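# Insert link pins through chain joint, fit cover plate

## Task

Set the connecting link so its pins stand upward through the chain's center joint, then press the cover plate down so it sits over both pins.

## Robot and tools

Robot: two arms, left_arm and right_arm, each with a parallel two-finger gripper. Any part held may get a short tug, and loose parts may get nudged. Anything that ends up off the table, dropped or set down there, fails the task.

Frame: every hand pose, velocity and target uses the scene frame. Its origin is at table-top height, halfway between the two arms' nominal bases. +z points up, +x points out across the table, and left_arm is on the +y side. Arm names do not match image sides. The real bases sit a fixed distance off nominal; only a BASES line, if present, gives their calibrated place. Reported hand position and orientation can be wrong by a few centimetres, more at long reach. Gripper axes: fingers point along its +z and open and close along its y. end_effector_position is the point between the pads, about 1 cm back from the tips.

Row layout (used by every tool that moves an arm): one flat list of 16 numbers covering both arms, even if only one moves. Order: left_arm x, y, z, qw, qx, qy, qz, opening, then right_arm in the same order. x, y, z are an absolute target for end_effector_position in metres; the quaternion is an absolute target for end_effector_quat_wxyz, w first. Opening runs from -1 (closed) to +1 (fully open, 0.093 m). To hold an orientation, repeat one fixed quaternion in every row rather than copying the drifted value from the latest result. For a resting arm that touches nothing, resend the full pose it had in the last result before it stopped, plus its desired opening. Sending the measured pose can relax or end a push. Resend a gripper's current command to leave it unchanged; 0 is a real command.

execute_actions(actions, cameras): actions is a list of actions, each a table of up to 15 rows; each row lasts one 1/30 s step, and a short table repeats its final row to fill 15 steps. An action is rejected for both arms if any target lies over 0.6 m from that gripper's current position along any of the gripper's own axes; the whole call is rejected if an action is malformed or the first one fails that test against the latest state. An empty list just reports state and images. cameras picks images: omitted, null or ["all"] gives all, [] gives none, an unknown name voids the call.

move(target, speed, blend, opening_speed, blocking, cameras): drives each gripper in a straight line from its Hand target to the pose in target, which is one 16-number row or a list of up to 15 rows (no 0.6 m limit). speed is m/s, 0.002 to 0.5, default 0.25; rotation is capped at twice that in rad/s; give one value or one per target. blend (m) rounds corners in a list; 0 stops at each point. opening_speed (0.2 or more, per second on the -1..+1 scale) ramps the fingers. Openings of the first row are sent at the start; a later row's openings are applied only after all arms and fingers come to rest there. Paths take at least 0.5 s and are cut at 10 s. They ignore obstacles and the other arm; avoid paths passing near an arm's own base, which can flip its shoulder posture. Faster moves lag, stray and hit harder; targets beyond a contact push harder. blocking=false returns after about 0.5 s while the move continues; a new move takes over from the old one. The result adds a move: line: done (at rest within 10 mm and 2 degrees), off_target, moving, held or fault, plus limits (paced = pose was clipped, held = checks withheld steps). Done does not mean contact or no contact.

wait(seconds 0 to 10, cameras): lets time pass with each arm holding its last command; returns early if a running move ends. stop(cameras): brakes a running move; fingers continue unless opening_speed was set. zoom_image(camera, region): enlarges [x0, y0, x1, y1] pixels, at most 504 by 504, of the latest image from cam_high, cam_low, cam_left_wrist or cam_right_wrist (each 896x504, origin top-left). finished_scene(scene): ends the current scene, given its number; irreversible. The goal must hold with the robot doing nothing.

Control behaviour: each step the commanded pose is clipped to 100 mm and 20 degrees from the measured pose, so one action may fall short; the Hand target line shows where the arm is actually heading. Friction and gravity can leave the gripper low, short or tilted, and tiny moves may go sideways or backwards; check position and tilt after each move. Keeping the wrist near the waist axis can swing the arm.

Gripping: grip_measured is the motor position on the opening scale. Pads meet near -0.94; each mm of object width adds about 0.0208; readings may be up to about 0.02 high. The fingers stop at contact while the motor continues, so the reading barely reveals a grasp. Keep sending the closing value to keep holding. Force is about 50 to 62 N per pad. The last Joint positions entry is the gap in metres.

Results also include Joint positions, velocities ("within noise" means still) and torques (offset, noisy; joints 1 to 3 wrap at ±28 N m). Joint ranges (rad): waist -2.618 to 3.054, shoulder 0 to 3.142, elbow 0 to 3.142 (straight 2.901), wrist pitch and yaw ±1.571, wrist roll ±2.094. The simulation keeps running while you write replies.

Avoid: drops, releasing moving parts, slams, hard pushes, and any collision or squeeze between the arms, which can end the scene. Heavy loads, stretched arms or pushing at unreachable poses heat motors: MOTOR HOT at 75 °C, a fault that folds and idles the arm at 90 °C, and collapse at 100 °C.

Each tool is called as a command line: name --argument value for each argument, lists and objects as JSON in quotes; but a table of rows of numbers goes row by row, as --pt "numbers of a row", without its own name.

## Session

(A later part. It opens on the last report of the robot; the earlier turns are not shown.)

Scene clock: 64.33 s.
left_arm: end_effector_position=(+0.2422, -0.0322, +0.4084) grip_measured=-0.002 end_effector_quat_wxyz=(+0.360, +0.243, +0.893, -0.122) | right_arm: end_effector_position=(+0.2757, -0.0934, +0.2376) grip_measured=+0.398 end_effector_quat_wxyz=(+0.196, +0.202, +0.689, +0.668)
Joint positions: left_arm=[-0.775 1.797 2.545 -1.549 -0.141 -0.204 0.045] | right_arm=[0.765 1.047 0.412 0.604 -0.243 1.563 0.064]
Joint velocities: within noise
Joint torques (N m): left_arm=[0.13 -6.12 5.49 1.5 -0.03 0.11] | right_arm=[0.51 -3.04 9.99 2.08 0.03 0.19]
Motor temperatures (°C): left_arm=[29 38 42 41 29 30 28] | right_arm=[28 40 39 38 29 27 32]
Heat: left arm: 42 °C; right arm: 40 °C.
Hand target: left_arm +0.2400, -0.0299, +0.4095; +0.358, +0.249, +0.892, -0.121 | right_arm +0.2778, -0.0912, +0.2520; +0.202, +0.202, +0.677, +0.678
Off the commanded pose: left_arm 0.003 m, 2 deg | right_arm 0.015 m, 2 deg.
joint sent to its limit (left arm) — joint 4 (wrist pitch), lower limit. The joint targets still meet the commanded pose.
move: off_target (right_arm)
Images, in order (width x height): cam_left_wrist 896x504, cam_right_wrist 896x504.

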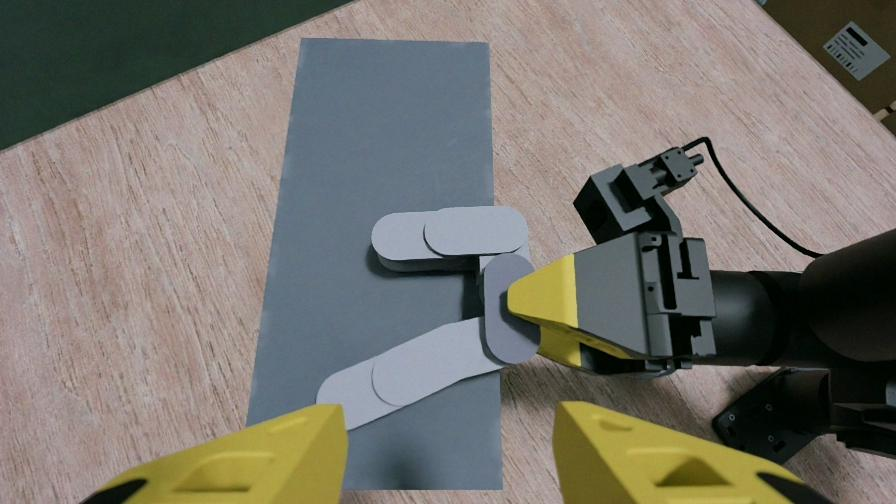

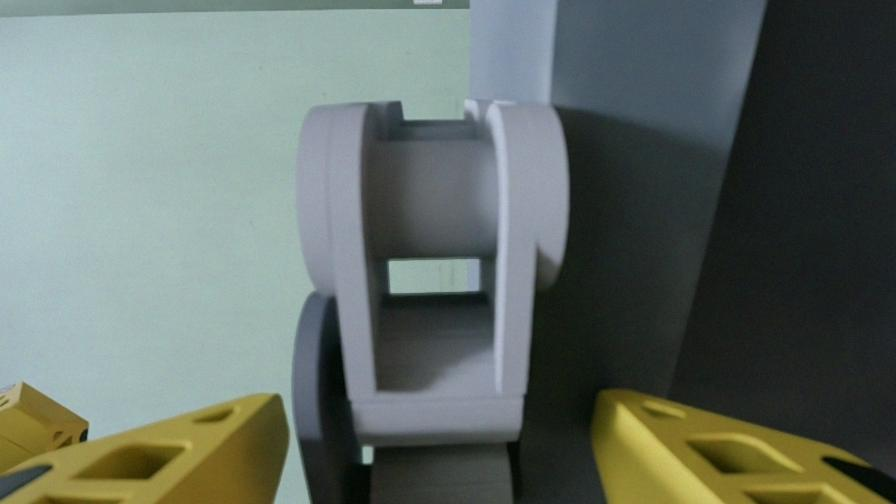

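move --pt "0.24 -0.03 0.41 0.344 0.25 0.898 -0.114 0.0 0.2765 -0.0925 0.260 0.2020 0.2020 0.6776 0.6776 0.4" --speed 0.03 --cameras '["cam_left_wrist","cam_right_wrist","cam_low"]'

zoom_image --camera "cam_left_wrist" --region '[450, 220, 650, 400]'

zoom_image --camera "cam_low" --region '[420, 140, 580, 230]'

Scene clock: 66.27 s.
left_arm: end_effector_position=(+0.2422, -0.0322, +0.4084) grip_measured=-0.002 end_effector_quat_wxyz=(+0.360, +0.243, +0.893, -0.122) | right_arm: end_effector_position=(+0.2761, -0.0940, +0.2425) grip_measured=+0.398 end_effector_quat_wxyz=(+0.197, +0.204, +0.690, +0.666)
Joint positions: left_arm=[-0.775 1.797 2.545 -1.549 -0.141 -0.204 0.045] | right_arm=[0.765 1.032 0.432 0.564 -0.239 1.563 0.064]
Joint velocities: within noise
Joint torques (N m): left_arm=[0.09 -6.12 5.48 1.5 -0.03 0.11] | right_arm=[0.46 -4.37 10.13 2 -0.02 0.19]
Motor temperatures (°C): left_arm=[29 38 42 41 29 30 28] | right_arm=[28 40 39 38 29 27 32]
Heat: left arm: 42 °C; right arm: 40 °C.
Hand target: left_arm +0.2400, -0.0299, +0.4095; +0.358, +0.249, +0.892, -0.121 | right_arm +0.2761, -0.0929, +0.2599; +0.202, +0.202, +0.678, +0.678
Off the commanded pose: left_arm 0.003 m, 2 deg | right_arm 0.018 m, 2 deg.
joint sent to its limit (left arm) — joint 4 (wrist pitch), lower limit. The joint targets still meet the commanded pose.
move: off_target (right_arm)
Images, in order (width x height): cam_low 896x504, cam_left_wrist 896x504, cam_right_wrist 896x504.

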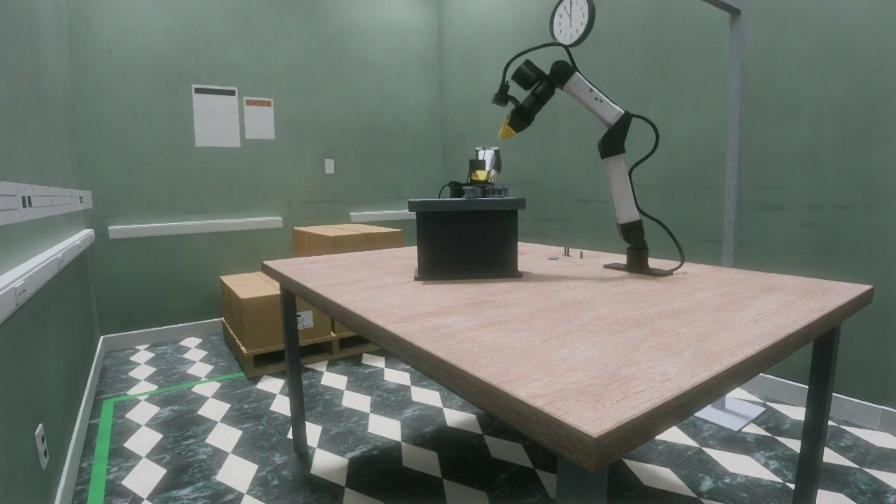

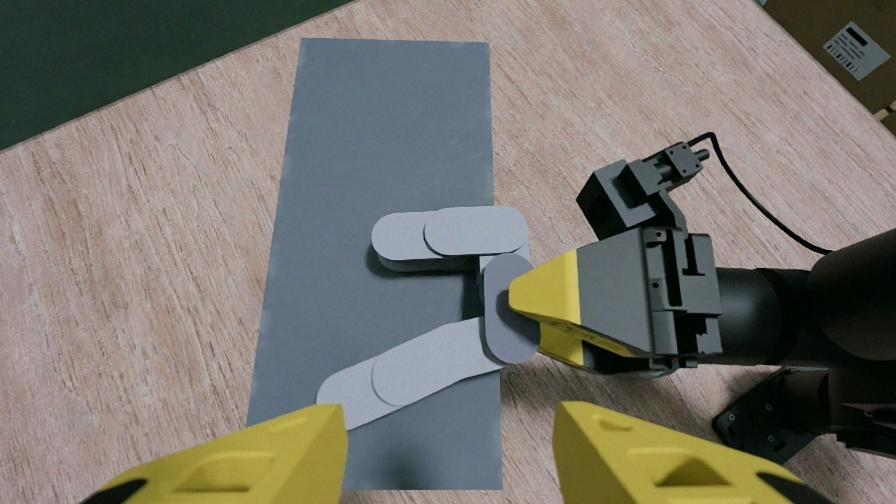

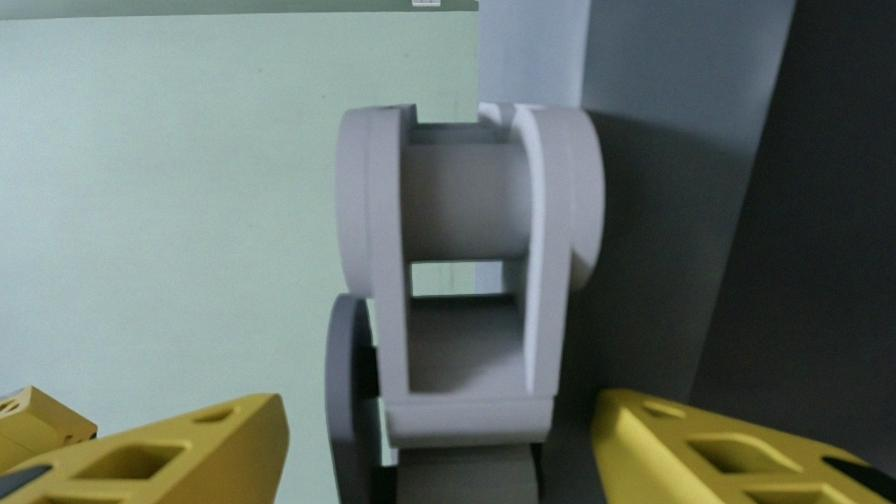

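Scaled by 2.520 from the camera's 896x504 image, which has a finer 1280x720 frame.

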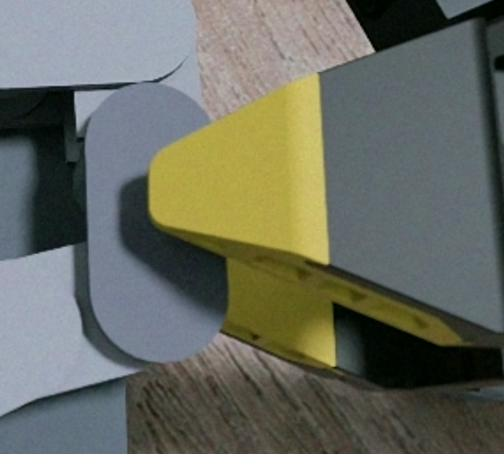

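Scaled by 3.150 from the camera's 896x504 image, which has a finer 1280x720 frame.

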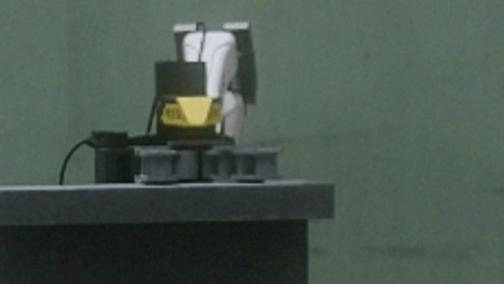

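move --pt "0.24 -0.03 0.41 0.344 0.25 0.898 -0.114 0.0 0.2765 -0.0925 0.260 0.2020 0.2020 0.6776 0.6776 0.05" --speed 0.03 --opening_speed 0.3 --cameras '["cam_left_wrist","cam_right_wrist"]'

zoom_image --camera "cam_left_wrist" --region '[450, 220, 650, 400]'

Scene clock: 68.13 s.
left_arm: end_effector_position=(+0.2422, -0.0322, +0.4084) grip_measured=-0.002 end_effector_quat_wxyz=(+0.360, +0.243, +0.893, -0.122) | right_arm: end_effector_position=(+0.2764, -0.0942, +0.2406) grip_measured=+0.053 end_effector_quat_wxyz=(+0.196, +0.206, +0.692, +0.663)
Joint positions: left_arm=[-0.775 1.797 2.545 -1.549 -0.141 -0.204 0.045] | right_arm=[0.765 1.032 0.432 0.556 -0.237 1.563 0.048]
Joint velocities: within noise
Joint torques (N m): left_arm=[0.1 -6.11 5.5 1.51 -0.03 0.11] | right_arm=[0.49 -4.42 10.13 2.07 -0.03 0.19]
Motor temperatures (°C): left_arm=[29 38 42 41 29 30 28] | right_arm=[28 40 39 38 29 27 32]
Heat: left arm: 42 °C; right arm: 40 °C.
Hand target: left_arm +0.2400, -0.0299, +0.4095; +0.358, +0.249, +0.892, -0.121 | right_arm +0.2761, -0.0930, +0.2598; +0.202, +0.202, +0.678, +0.678
Off the commanded pose: left_arm 0.003 m, 2 deg | right_arm 0.019 m, 2 deg.
joint sent to its limit (left arm) — joint 4 (wrist pitch), lower limit. The joint targets still meet the commanded pose.
move: off_target (right_arm)
Images, in order (width x height): cam_left_wrist 896x504, cam_right_wrist 896x504.

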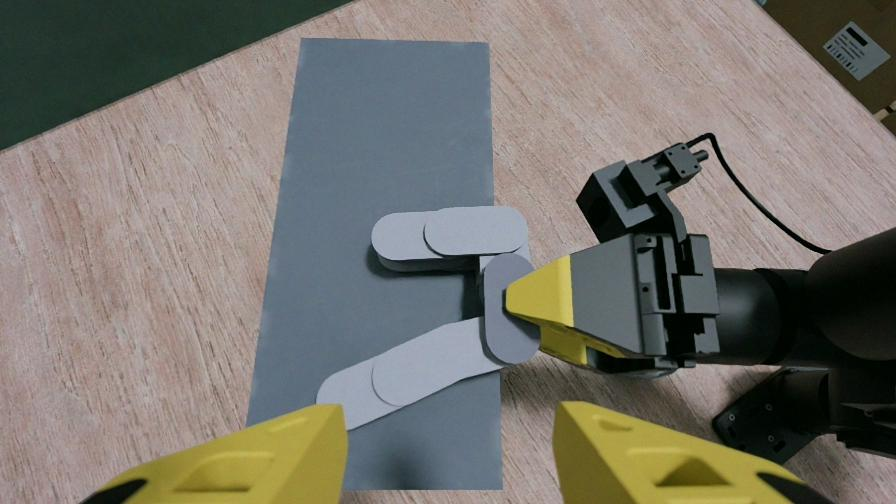

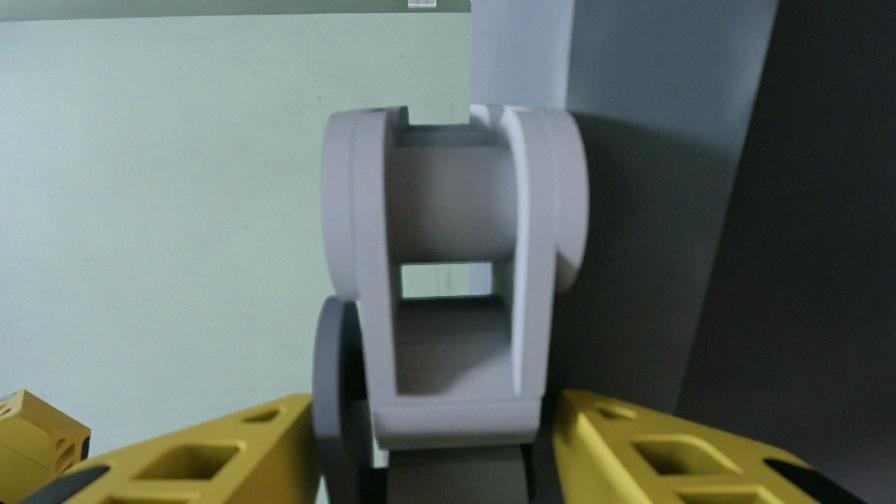

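Scaled by 2.520 from the camera's 896x504 image, which has a finer 1280x720 frame.

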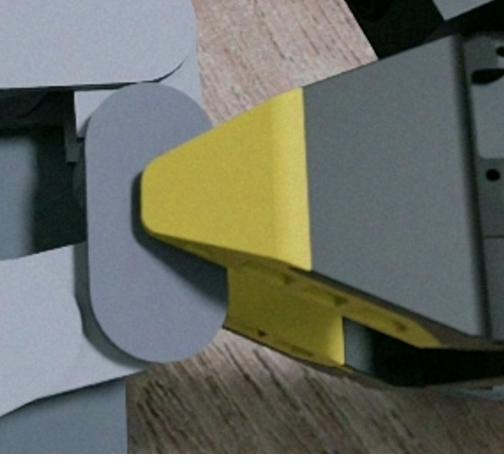

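move --pt "0.24 -0.03 0.41 0.344 0.25 0.898 -0.114 0.0 0.2765 -0.0925 0.261 0.2020 0.2020 0.6776 0.6776 -0.7" --speed 0.03 --opening_speed 0.3 --cameras '["cam_left_wrist","cam_right_wrist"]'

zoom_image --camera "cam_left_wrist" --region '[450, 220, 650, 400]'

Scene clock: 71.30 s.
left_arm: end_effector_position=(+0.2422, -0.0322, +0.4084) grip_measured=-0.002 end_effector_quat_wxyz=(+0.360, +0.243, +0.893, -0.122) | right_arm: end_effector_position=(+0.2768, -0.0938, +0.2453) grip_measured=-0.428 end_effector_quat_wxyz=(+0.198, +0.205, +0.689, +0.666)
Joint positions: left_arm=[-0.775 1.797 2.545 -1.549 -0.141 -0.204 0.045] | right_arm=[0.765 1.03 0.441 0.553 -0.236 1.563 0.025]
Joint velocities: within noise
Joint torques (N m): left_arm=[0.09 -6.12 5.48 1.51 -0.03 0.11] | right_arm=[0.5 -4.21 9.69 2.05 -0.03 0.18]
Motor temperatures (°C): left_arm=[29 38 42 41 29 30 28] | right_arm=[28 40 39 39 29 27 32]
Heat: left arm: 42 °C; right arm: 40 °C.
Hand target: left_arm +0.2400, -0.0299, +0.4095; +0.358, +0.249, +0.892, -0.121 | right_arm +0.2762, -0.0928, +0.2610; +0.202, +0.202, +0.678, +0.678
Off the commanded pose: left_arm 0.003 m, 2 deg | right_arm 0.016 m, 2 deg.
joint sent to its limit (left arm) — joint 4 (wrist pitch), lower limit. The joint targets still meet the commanded pose.
move: off_target (right_arm)
Images, in order (width x height): cam_left_wrist 896x504, cam_right_wrist 896x504.

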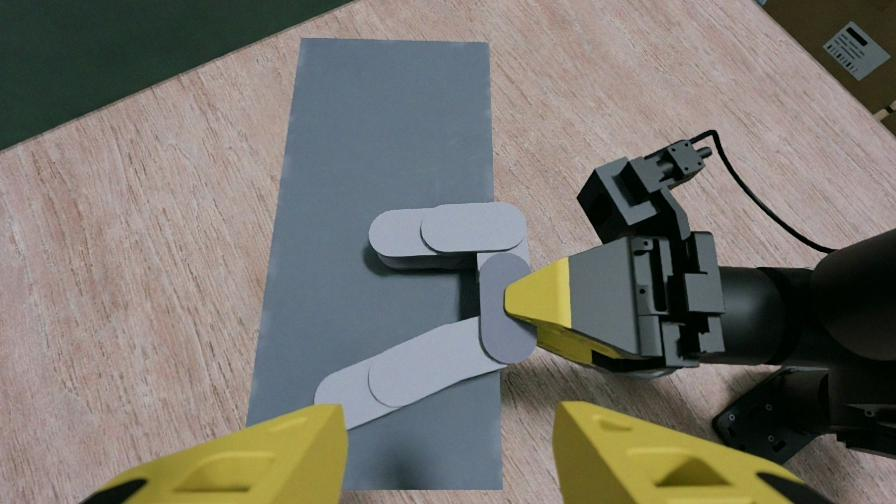

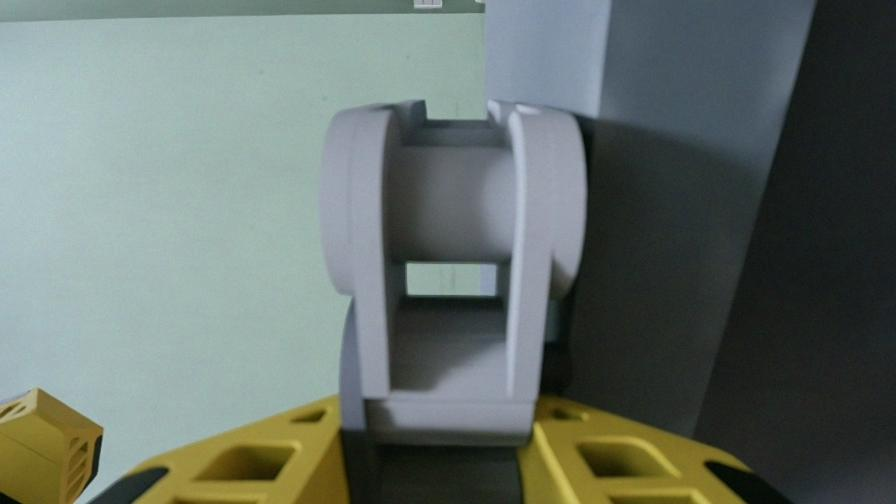

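Scaled by 2.520 from the camera's 896x504 image, which has a finer 1280x720 frame.

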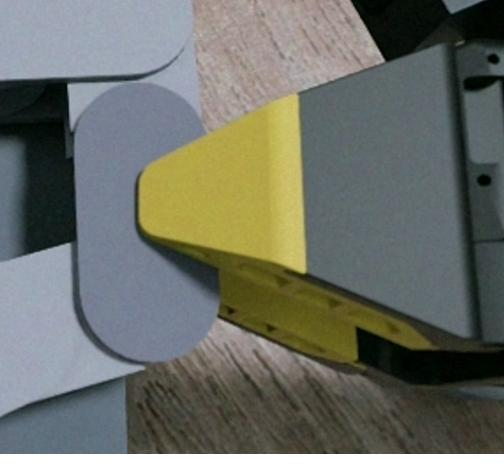

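move --pt "0.24 -0.03 0.41 0.344 0.25 0.898 -0.114 0.0 0.2765 -0.0925 0.295 0.2020 0.2020 0.6776 0.6776 -0.8" --speed 0.04 --opening_speed 0.5

Scene clock: 73.43 s.
left_arm: end_effector_position=(+0.2422, -0.0322, +0.4084) grip_measured=-0.002 end_effector_quat_wxyz=(+0.360, +0.243, +0.893, -0.122) | right_arm: end_effector_position=(+0.2762, -0.0946, +0.2499) grip_measured=-0.428 end_effector_quat_wxyz=(+0.180, +0.223, +0.715, +0.638)
Joint positions: left_arm=[-0.775 1.797 2.545 -1.549 -0.141 -0.204 0.045] | right_arm=[0.765 0.992 0.533 0.334 -0.235 1.569 0.025]
Joint velocities: within noise
Joint torques (N m): left_arm=[0.08 -6.11 5.5 1.5 -0.03 0.11] | right_arm=[0.44 -5.81 11.85 2.52 -0.05 0.14]
Motor temperatures (°C): left_arm=[29 38 42 41 29 30 28] | right_arm=[28 40 40 39 29 27 32]
Heat: left arm: 42 °C; right arm: 40 °C.
Hand target: left_arm +0.2400, -0.0299, +0.4095; +0.358, +0.249, +0.892, -0.121 | right_arm +0.2745, -0.0946, +0.2942; +0.202, +0.202, +0.678, +0.678
Off the commanded pose: left_arm 0.003 m, 2 deg | right_arm 0.045 m, 7 deg.
joint sent to its limit (left arm) — joint 4 (wrist pitch), lower limit. The joint targets still meet the commanded pose.
move: off_target (right_arm)

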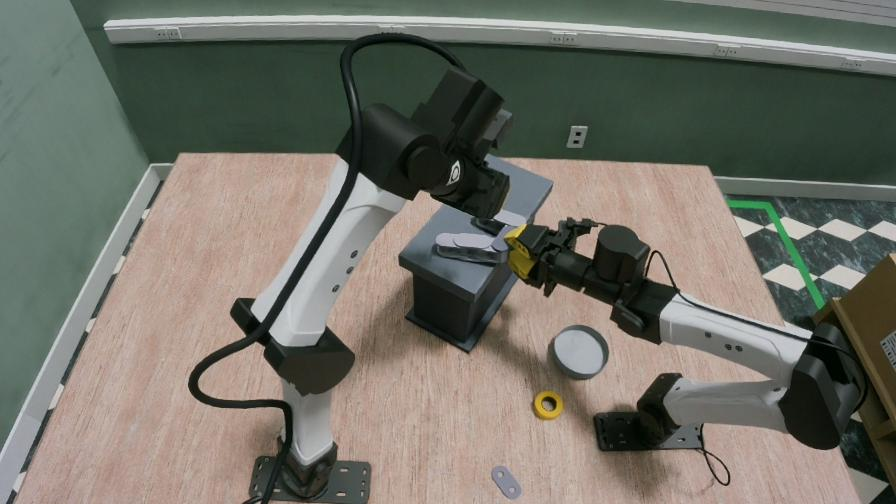

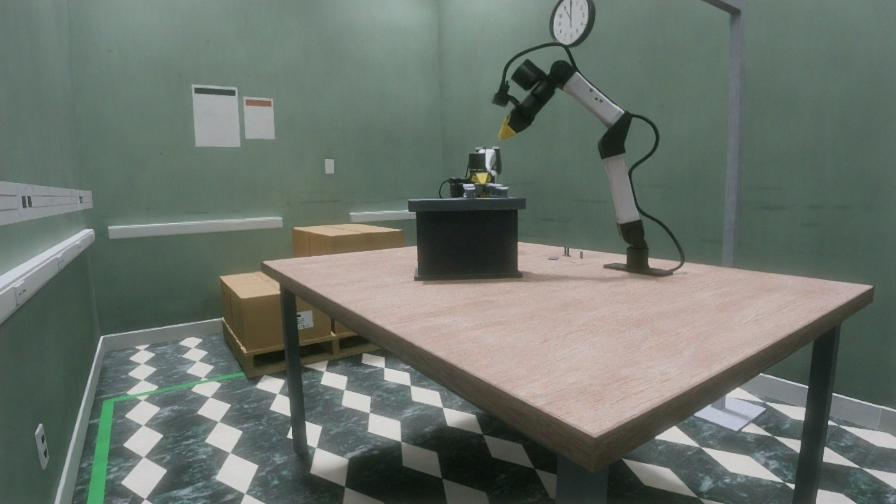

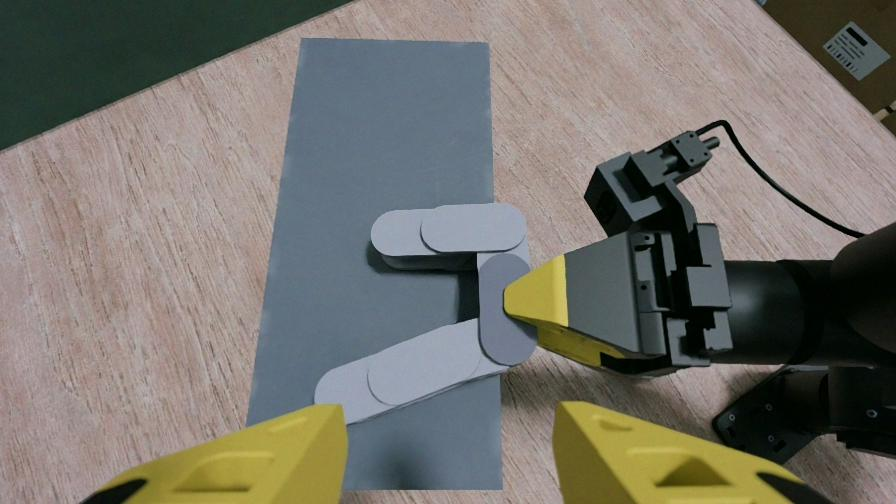

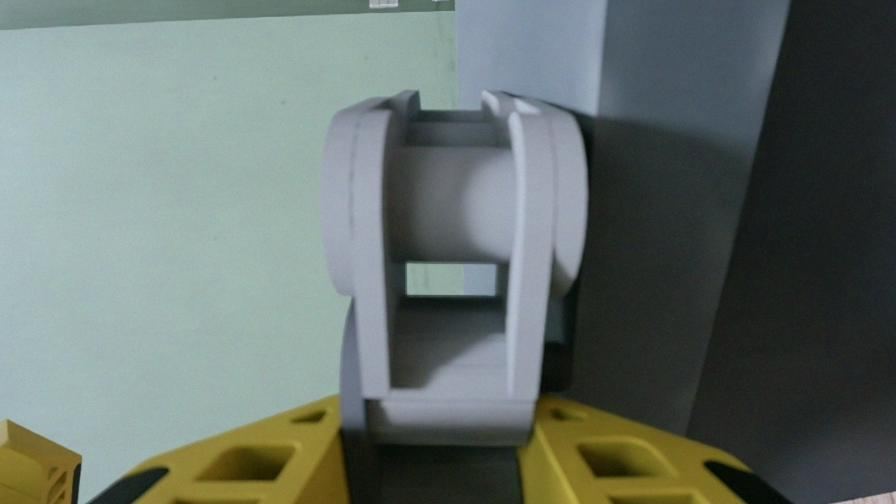

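move --pt "0.20 0.16 0.38 0.4266 0.3394 0.8195 -0.1767 0.0 0.2765 -0.0925 0.325 0.1428 0.2474 0.8299 0.4791 -0.8" --speed 0.1

Scene clock: 78.87 s.
left_arm: end_effector_position=(+0.2018, +0.1604, +0.3827) grip_measured=-0.002 end_effector_quat_wxyz=(+0.433, +0.338, +0.818, -0.170) | right_arm: end_effector_position=(+0.2696, -0.1039, +0.2883) grip_measured=-0.428 end_effector_quat_wxyz=(+0.120, +0.267, +0.853, +0.433)
Joint positions: left_arm=[0.223 1.195 1.729 -1.419 0.748 0.711 0.045] | right_arm=[0.787 1.167 1.239 -0.722 -0.175 1.473 0.025]
Joint velocities: within noise
Joint torques (N m): left_arm=[0.29 -1.01 4.98 1.19 0.46 0.14] | right_arm=[0.57 -4.36 11.86 2.39 -0.15 0.05]
Motor temperatures (°C): left_arm=[29 38 42 41 29 30 28] | right_arm=[28 40 41 40 29 27 33]
Heat: left arm: 42 °C; right arm: 41 °C.
Hand target: left_arm +0.2000, +0.1599, +0.3801; +0.427, +0.339, +0.819, -0.177 | right_arm +0.2742, -0.0950, +0.3250; +0.143, +0.247, +0.830, +0.479
Off the commanded pose: left_arm 0.003 m, 1 deg | right_arm 0.039 m, 7 deg.
move: off_target (right_arm)

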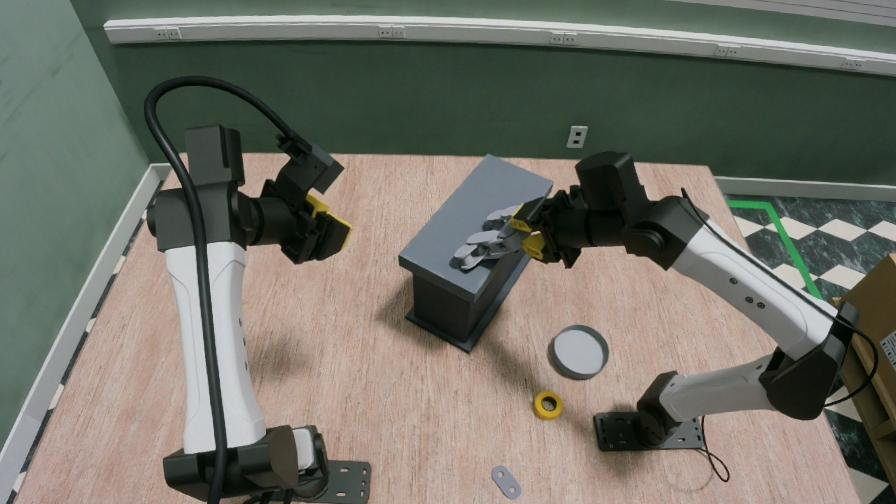

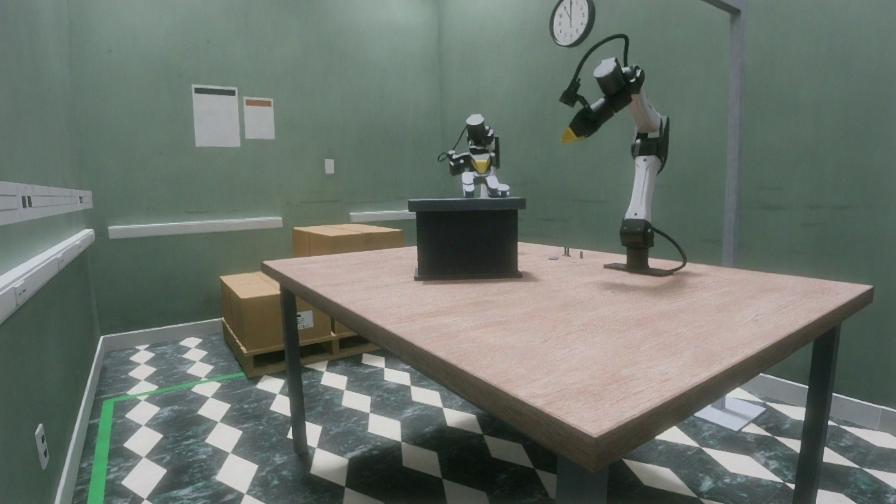

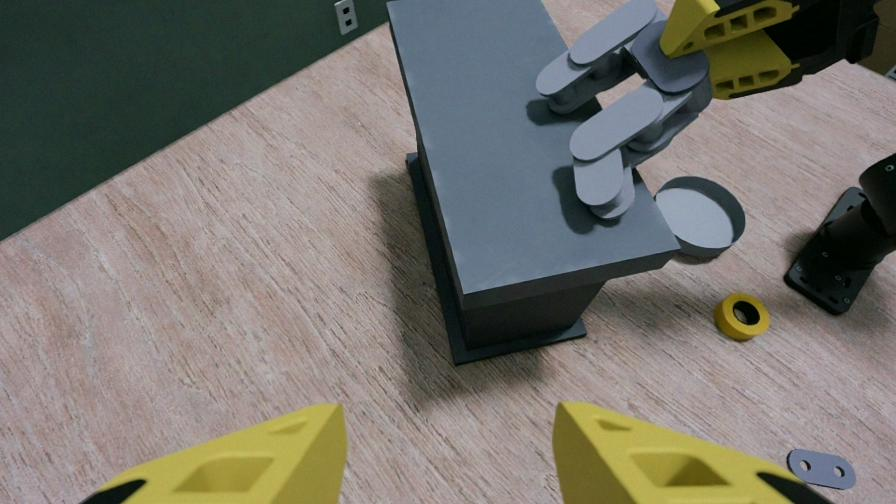

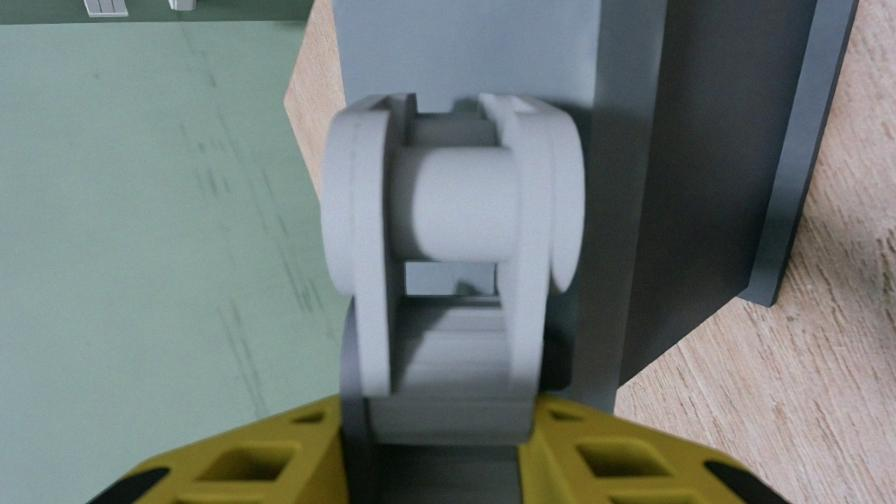

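move --pt "0.20 0.16 0.38 0.4266 0.3394 0.8195 -0.1767 0.0 0.2700 -0.1030 0.38 0.0977 0.2685 0.9005 0.3278 -0.8" --speed 0.1

Scene clock: 81.67 s.
left_arm: end_effector_position=(+0.2017, +0.1603, +0.3826) grip_measured=-0.002 end_effector_quat_wxyz=(+0.433, +0.338, +0.818, -0.170) | right_arm: end_effector_position=(+0.2564, -0.1220, +0.3444) grip_measured=-0.428 end_effector_quat_wxyz=(+0.061, +0.290, +0.921, +0.253)
Joint positions: left_arm=[0.223 1.195 1.729 -1.419 0.748 0.712 0.045] | right_arm=[0.807 1.598 2.135 -1.593 -0.114 1.44 0.025]
Joint velocities: within noise
Joint torques (N m): left_arm=[0.29 -1.02 4.98 1.22 0.45 0.12] | right_arm=[0.55 -7.21 10.48 2.25 -0.13 0.01]
Motor temperatures (°C): left_arm=[29 38 42 41 29 30 28] | right_arm=[28 40 41 41 29 27 33]
Heat: left arm: 42 °C; right arm: 41 °C.
Hand target: left_arm +0.2000, +0.1599, +0.3801; +0.427, +0.339, +0.820, -0.177 | right_arm +0.2670, -0.1064, +0.3805; +0.098, +0.269, +0.901, +0.328
Off the commanded pose: left_arm 0.003 m, 1 deg | right_arm 0.043 m, 10 deg.
joint read past its limit (right arm) — joint 4 (wrist pitch), lower limit.
move: off_target (right_arm)

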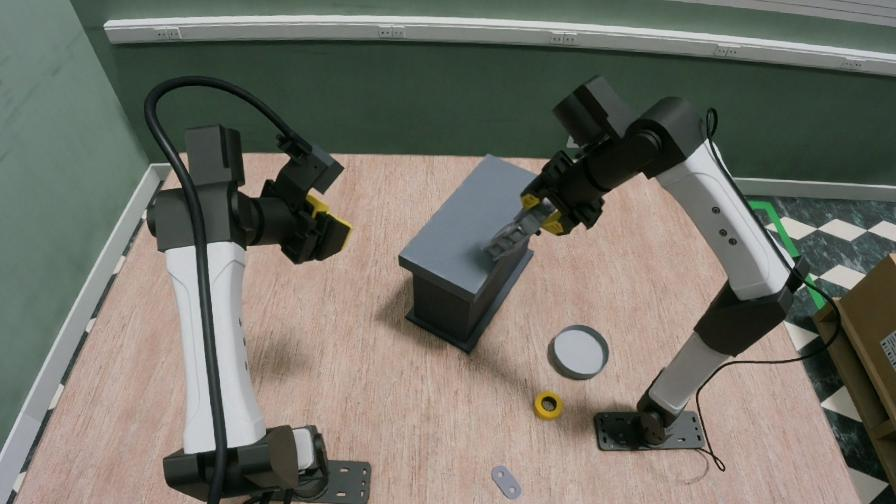

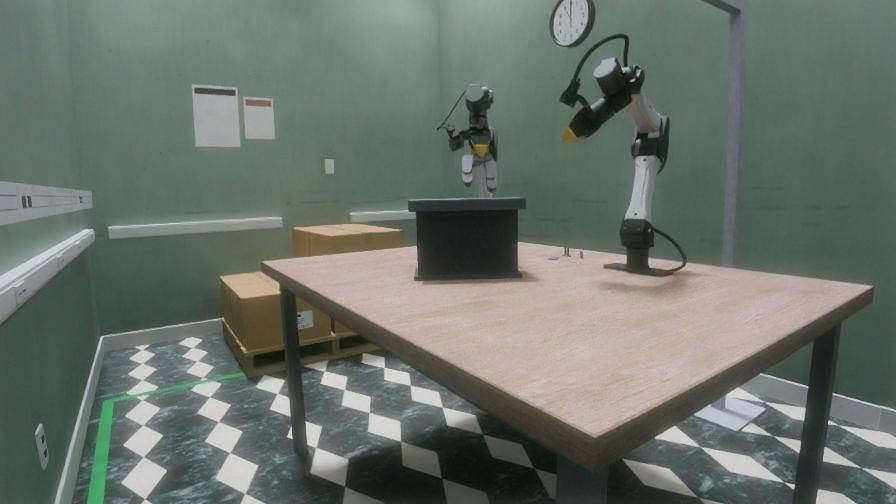

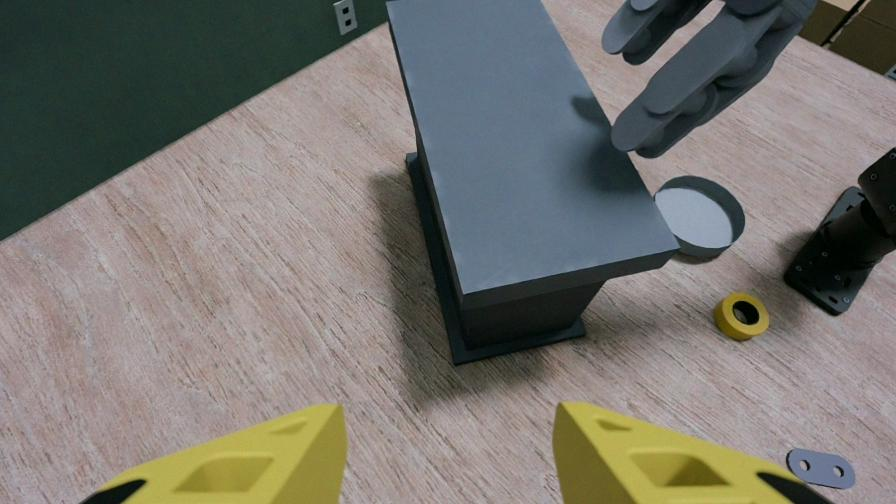

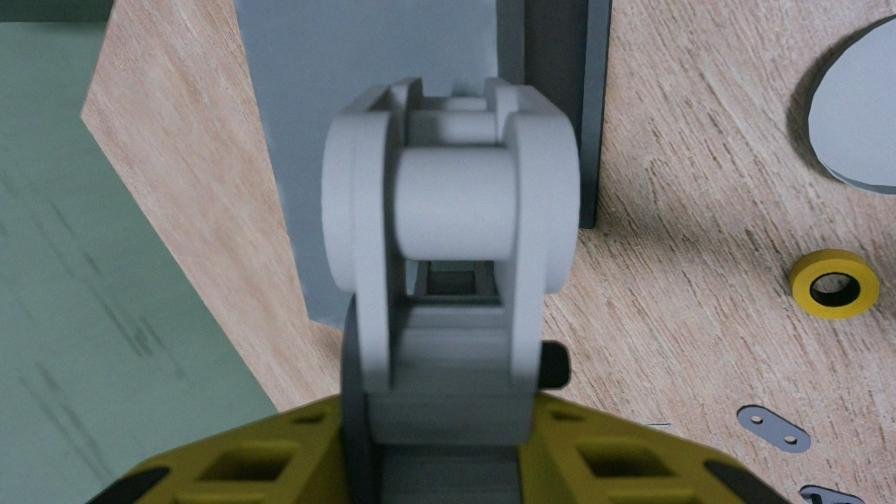

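move --pt "0.20 0.16 0.38 0.4266 0.3394 0.8195 -0.1767 0.0 0.2670 -0.1065 0.395 0.0977 0.2685 0.9005 0.3278 -0.8" --pt "0.20 0.16 0.38 0.4266 0.3394 0.8195 -0.1767 0.0 0.2670 -0.1065 0.40 0.2156 -0.0966 0.9347 0.2654 -0.8" --pt "0.20 0.16 0.38 0.4266 0.3394 0.8195 -0.1767 0.0 0.2670 -0.1065 0.40 0.3008 -0.4469 0.8266 0.1627 -0.8" --speed 0.25 --blend '[0.01,0.01,0]'

Scene clock: 86.40 s.
left_arm: end_effector_position=(+0.2017, +0.1603, +0.3826) grip_measured=-0.002 end_effector_quat_wxyz=(+0.433, +0.338, +0.818, -0.170) | right_arm: end_effector_position=(+0.2686, -0.1123, +0.3748) grip_measured=-0.428 end_effector_quat_wxyz=(+0.267, -0.441, +0.845, +0.144)
Joint positions: left_arm=[0.223 1.195 1.729 -1.419 0.748 0.712 0.045] | right_arm=[0.807 1.663 2.315 -1.612 -0.102 -0.131 0.025]
Joint velocities: within noise
Joint torques (N m): left_arm=[0.29 -1.01 4.97 1.21 0.45 0.11] | right_arm=[0.49 -7.41 9.89 1.77 -0.3 0.06]
Motor temperatures (°C): left_arm=[29 37 42 41 29 30 28] | right_arm=[28 41 42 40 29 27 33]
Heat: left arm: 42 °C; right arm: 42 °C.
Hand target: left_arm +0.2000, +0.1599, +0.3801; +0.427, +0.339, +0.819, -0.177 | right_arm +0.2665, -0.1073, +0.3994; +0.308, -0.445, +0.824, +0.165
Off the commanded pose: left_arm 0.003 m, 1 deg | right_arm 0.026 m, 5 deg.
joint read past its limit (right arm) — joint 4 (wrist pitch), lower limit.
joint sent to its limit (right arm) — joint 4 (wrist pitch), lower limit. The joint targets still meet the commanded pose.
move: off_target (right_arm); blend cut to 0.0072 m at target 1

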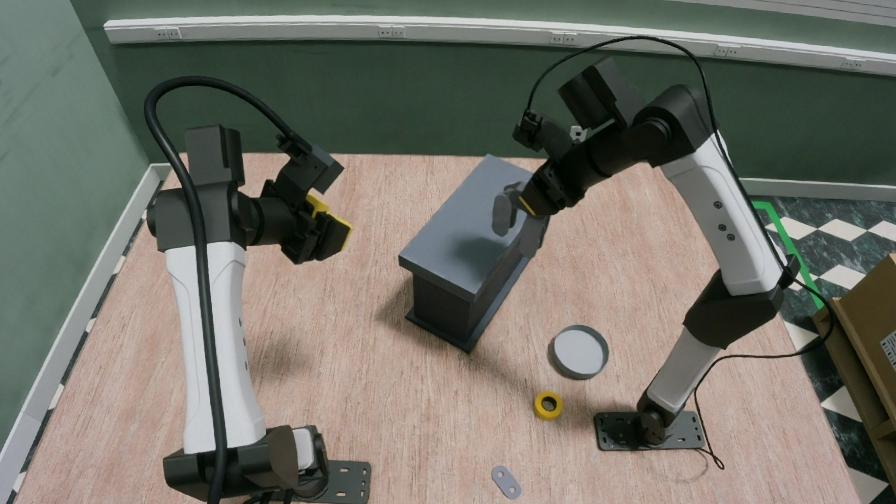

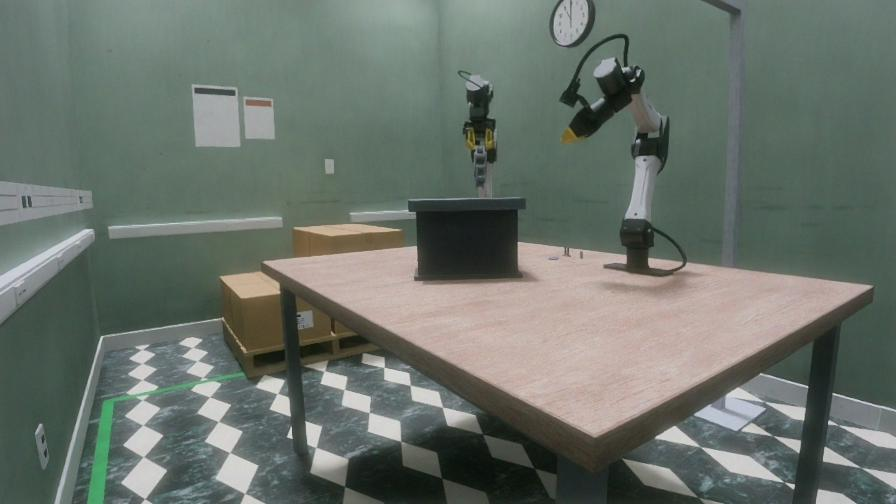

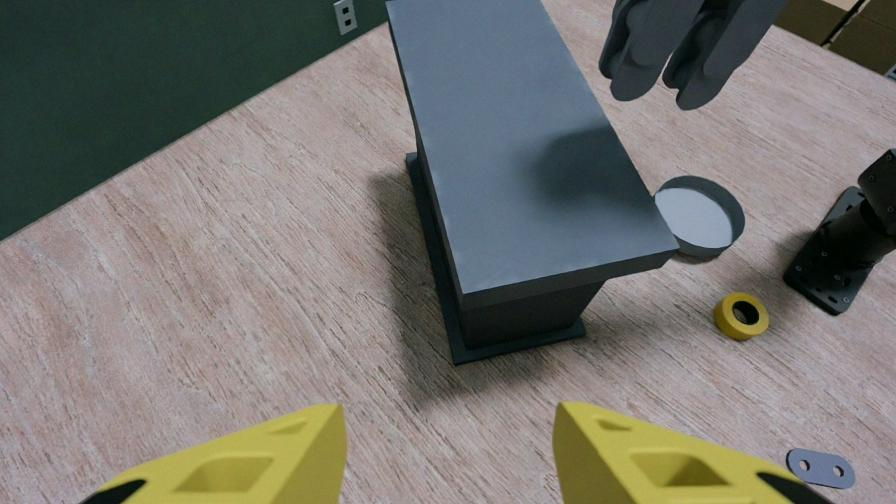

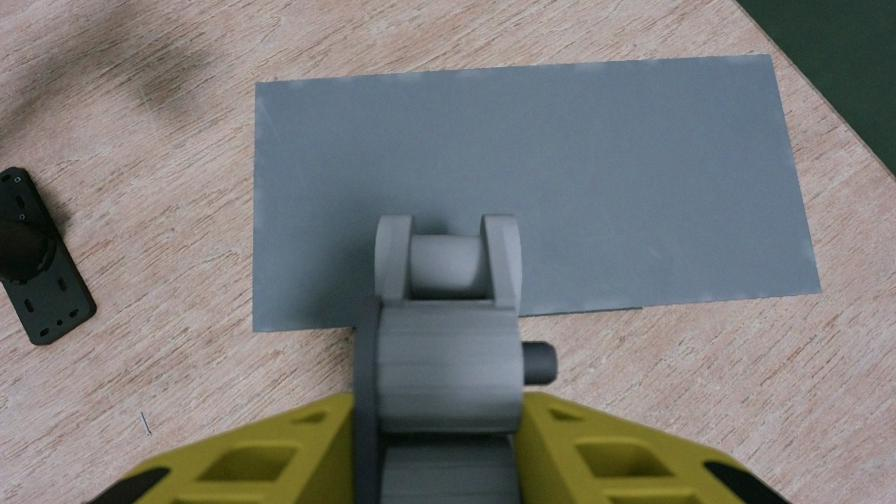

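move --pt "0.20 0.16 0.38 0.4266 0.3394 0.8195 -0.1767 0.0 0.2670 -0.1065 0.40 0.3402 -0.7292 0.5927 0.0352 -0.8" --pt "0.20 0.16 0.38 0.4266 0.3394 0.8195 -0.1767 0.0 0.2670 -0.1065 0.40 0.3278 -0.9005 0.2685 -0.0977 -0.8" --speed 0.25 --blend '[0.01,0]'

Scene clock: 90.70 s.
left_arm: end_effector_position=(+0.2016, +0.1603, +0.3826) grip_measured=-0.002 end_effector_quat_wxyz=(+0.433, +0.338, +0.818, -0.170) | right_arm: end_effector_position=(+0.2681, -0.1119, +0.3748) grip_measured=-0.429 end_effector_quat_wxyz=(-0.292, +0.908, -0.288, +0.084)
Joint positions: left_arm=[0.223 1.195 1.729 -1.42 0.748 0.712 0.045] | right_arm=[0.807 1.663 2.315 -1.612 -0.106 -1.696 0.025]
Joint velocities: within noise
Joint torques (N m): left_arm=[0.31 -1.01 5 1.21 0.44 0.11] | right_arm=[0.47 -7.31 9.84 1.71 -0.31 0.07]
Motor temperatures (°C): left_arm=[29 37 43 40 29 30 28] | right_arm=[28 41 42 40 29 27 33]
Heat: left arm: 43 °C; right arm: 42 °C.
Hand target: left_arm +0.2000, +0.1599, +0.3801; +0.427, +0.339, +0.820, -0.177 | right_arm +0.2665, -0.1073, +0.3994; -0.335, +0.898, -0.268, +0.101
Off the commanded pose: left_arm 0.003 m, 1 deg | right_arm 0.026 m, 5 deg.
joint read past its limit (right arm) — joint 4 (wrist pitch), lower limit.
joint sent to its limit (right arm) — joint 4 (wrist pitch), lower limit. The joint targets still meet the commanded pose.
move: off_target (right_arm)

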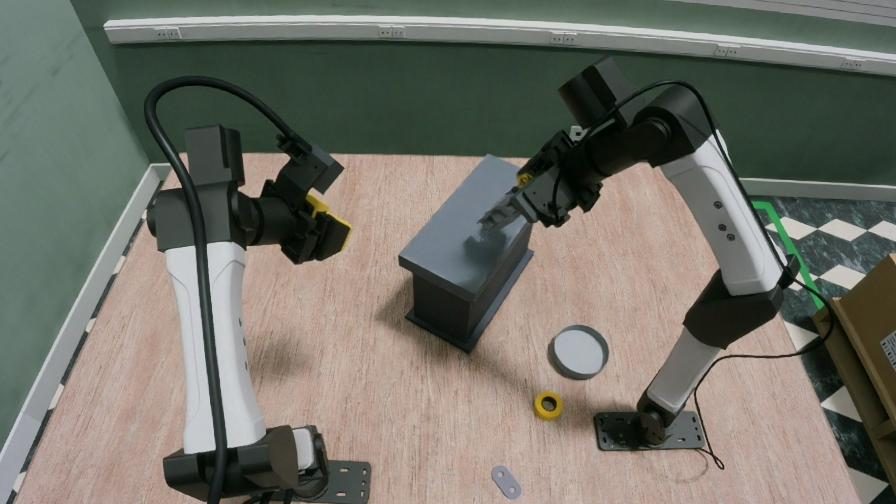

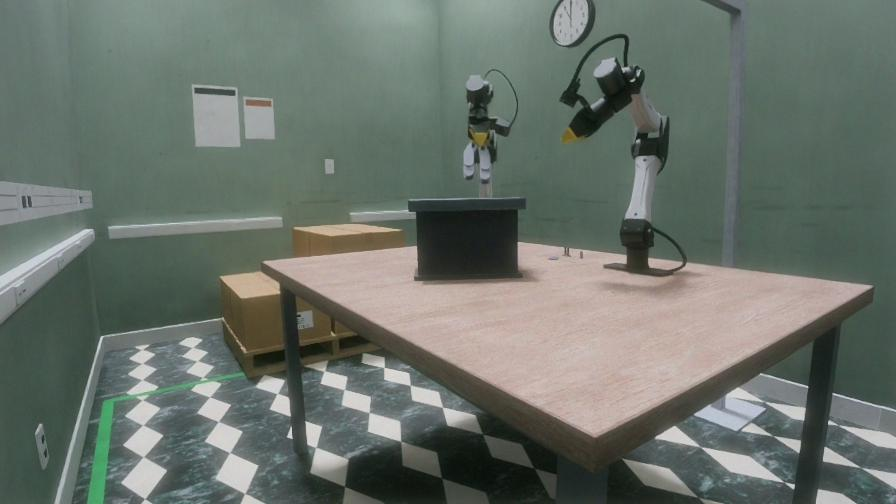

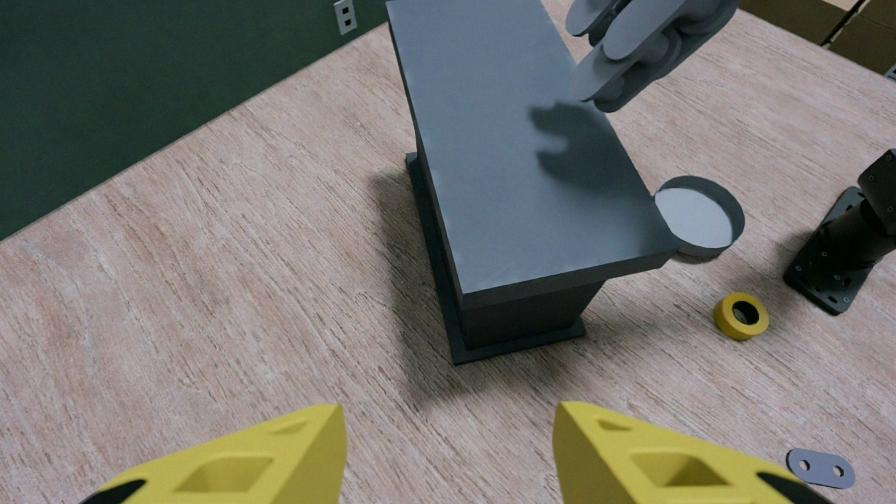

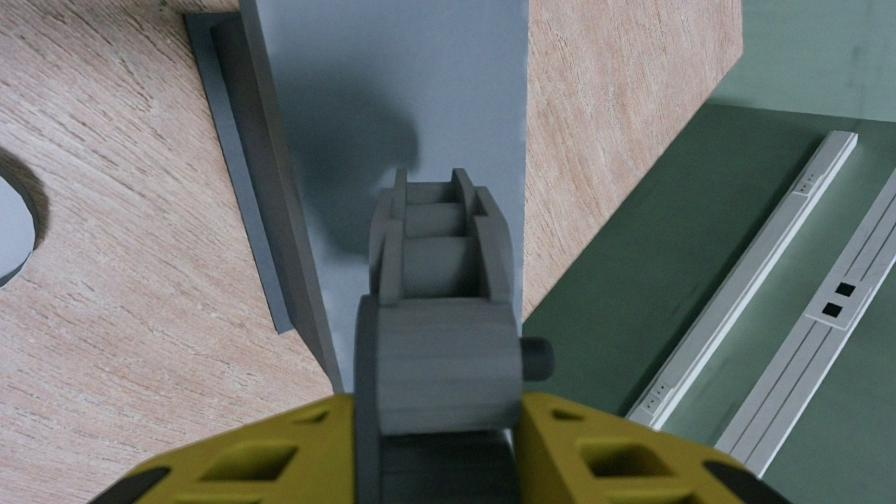

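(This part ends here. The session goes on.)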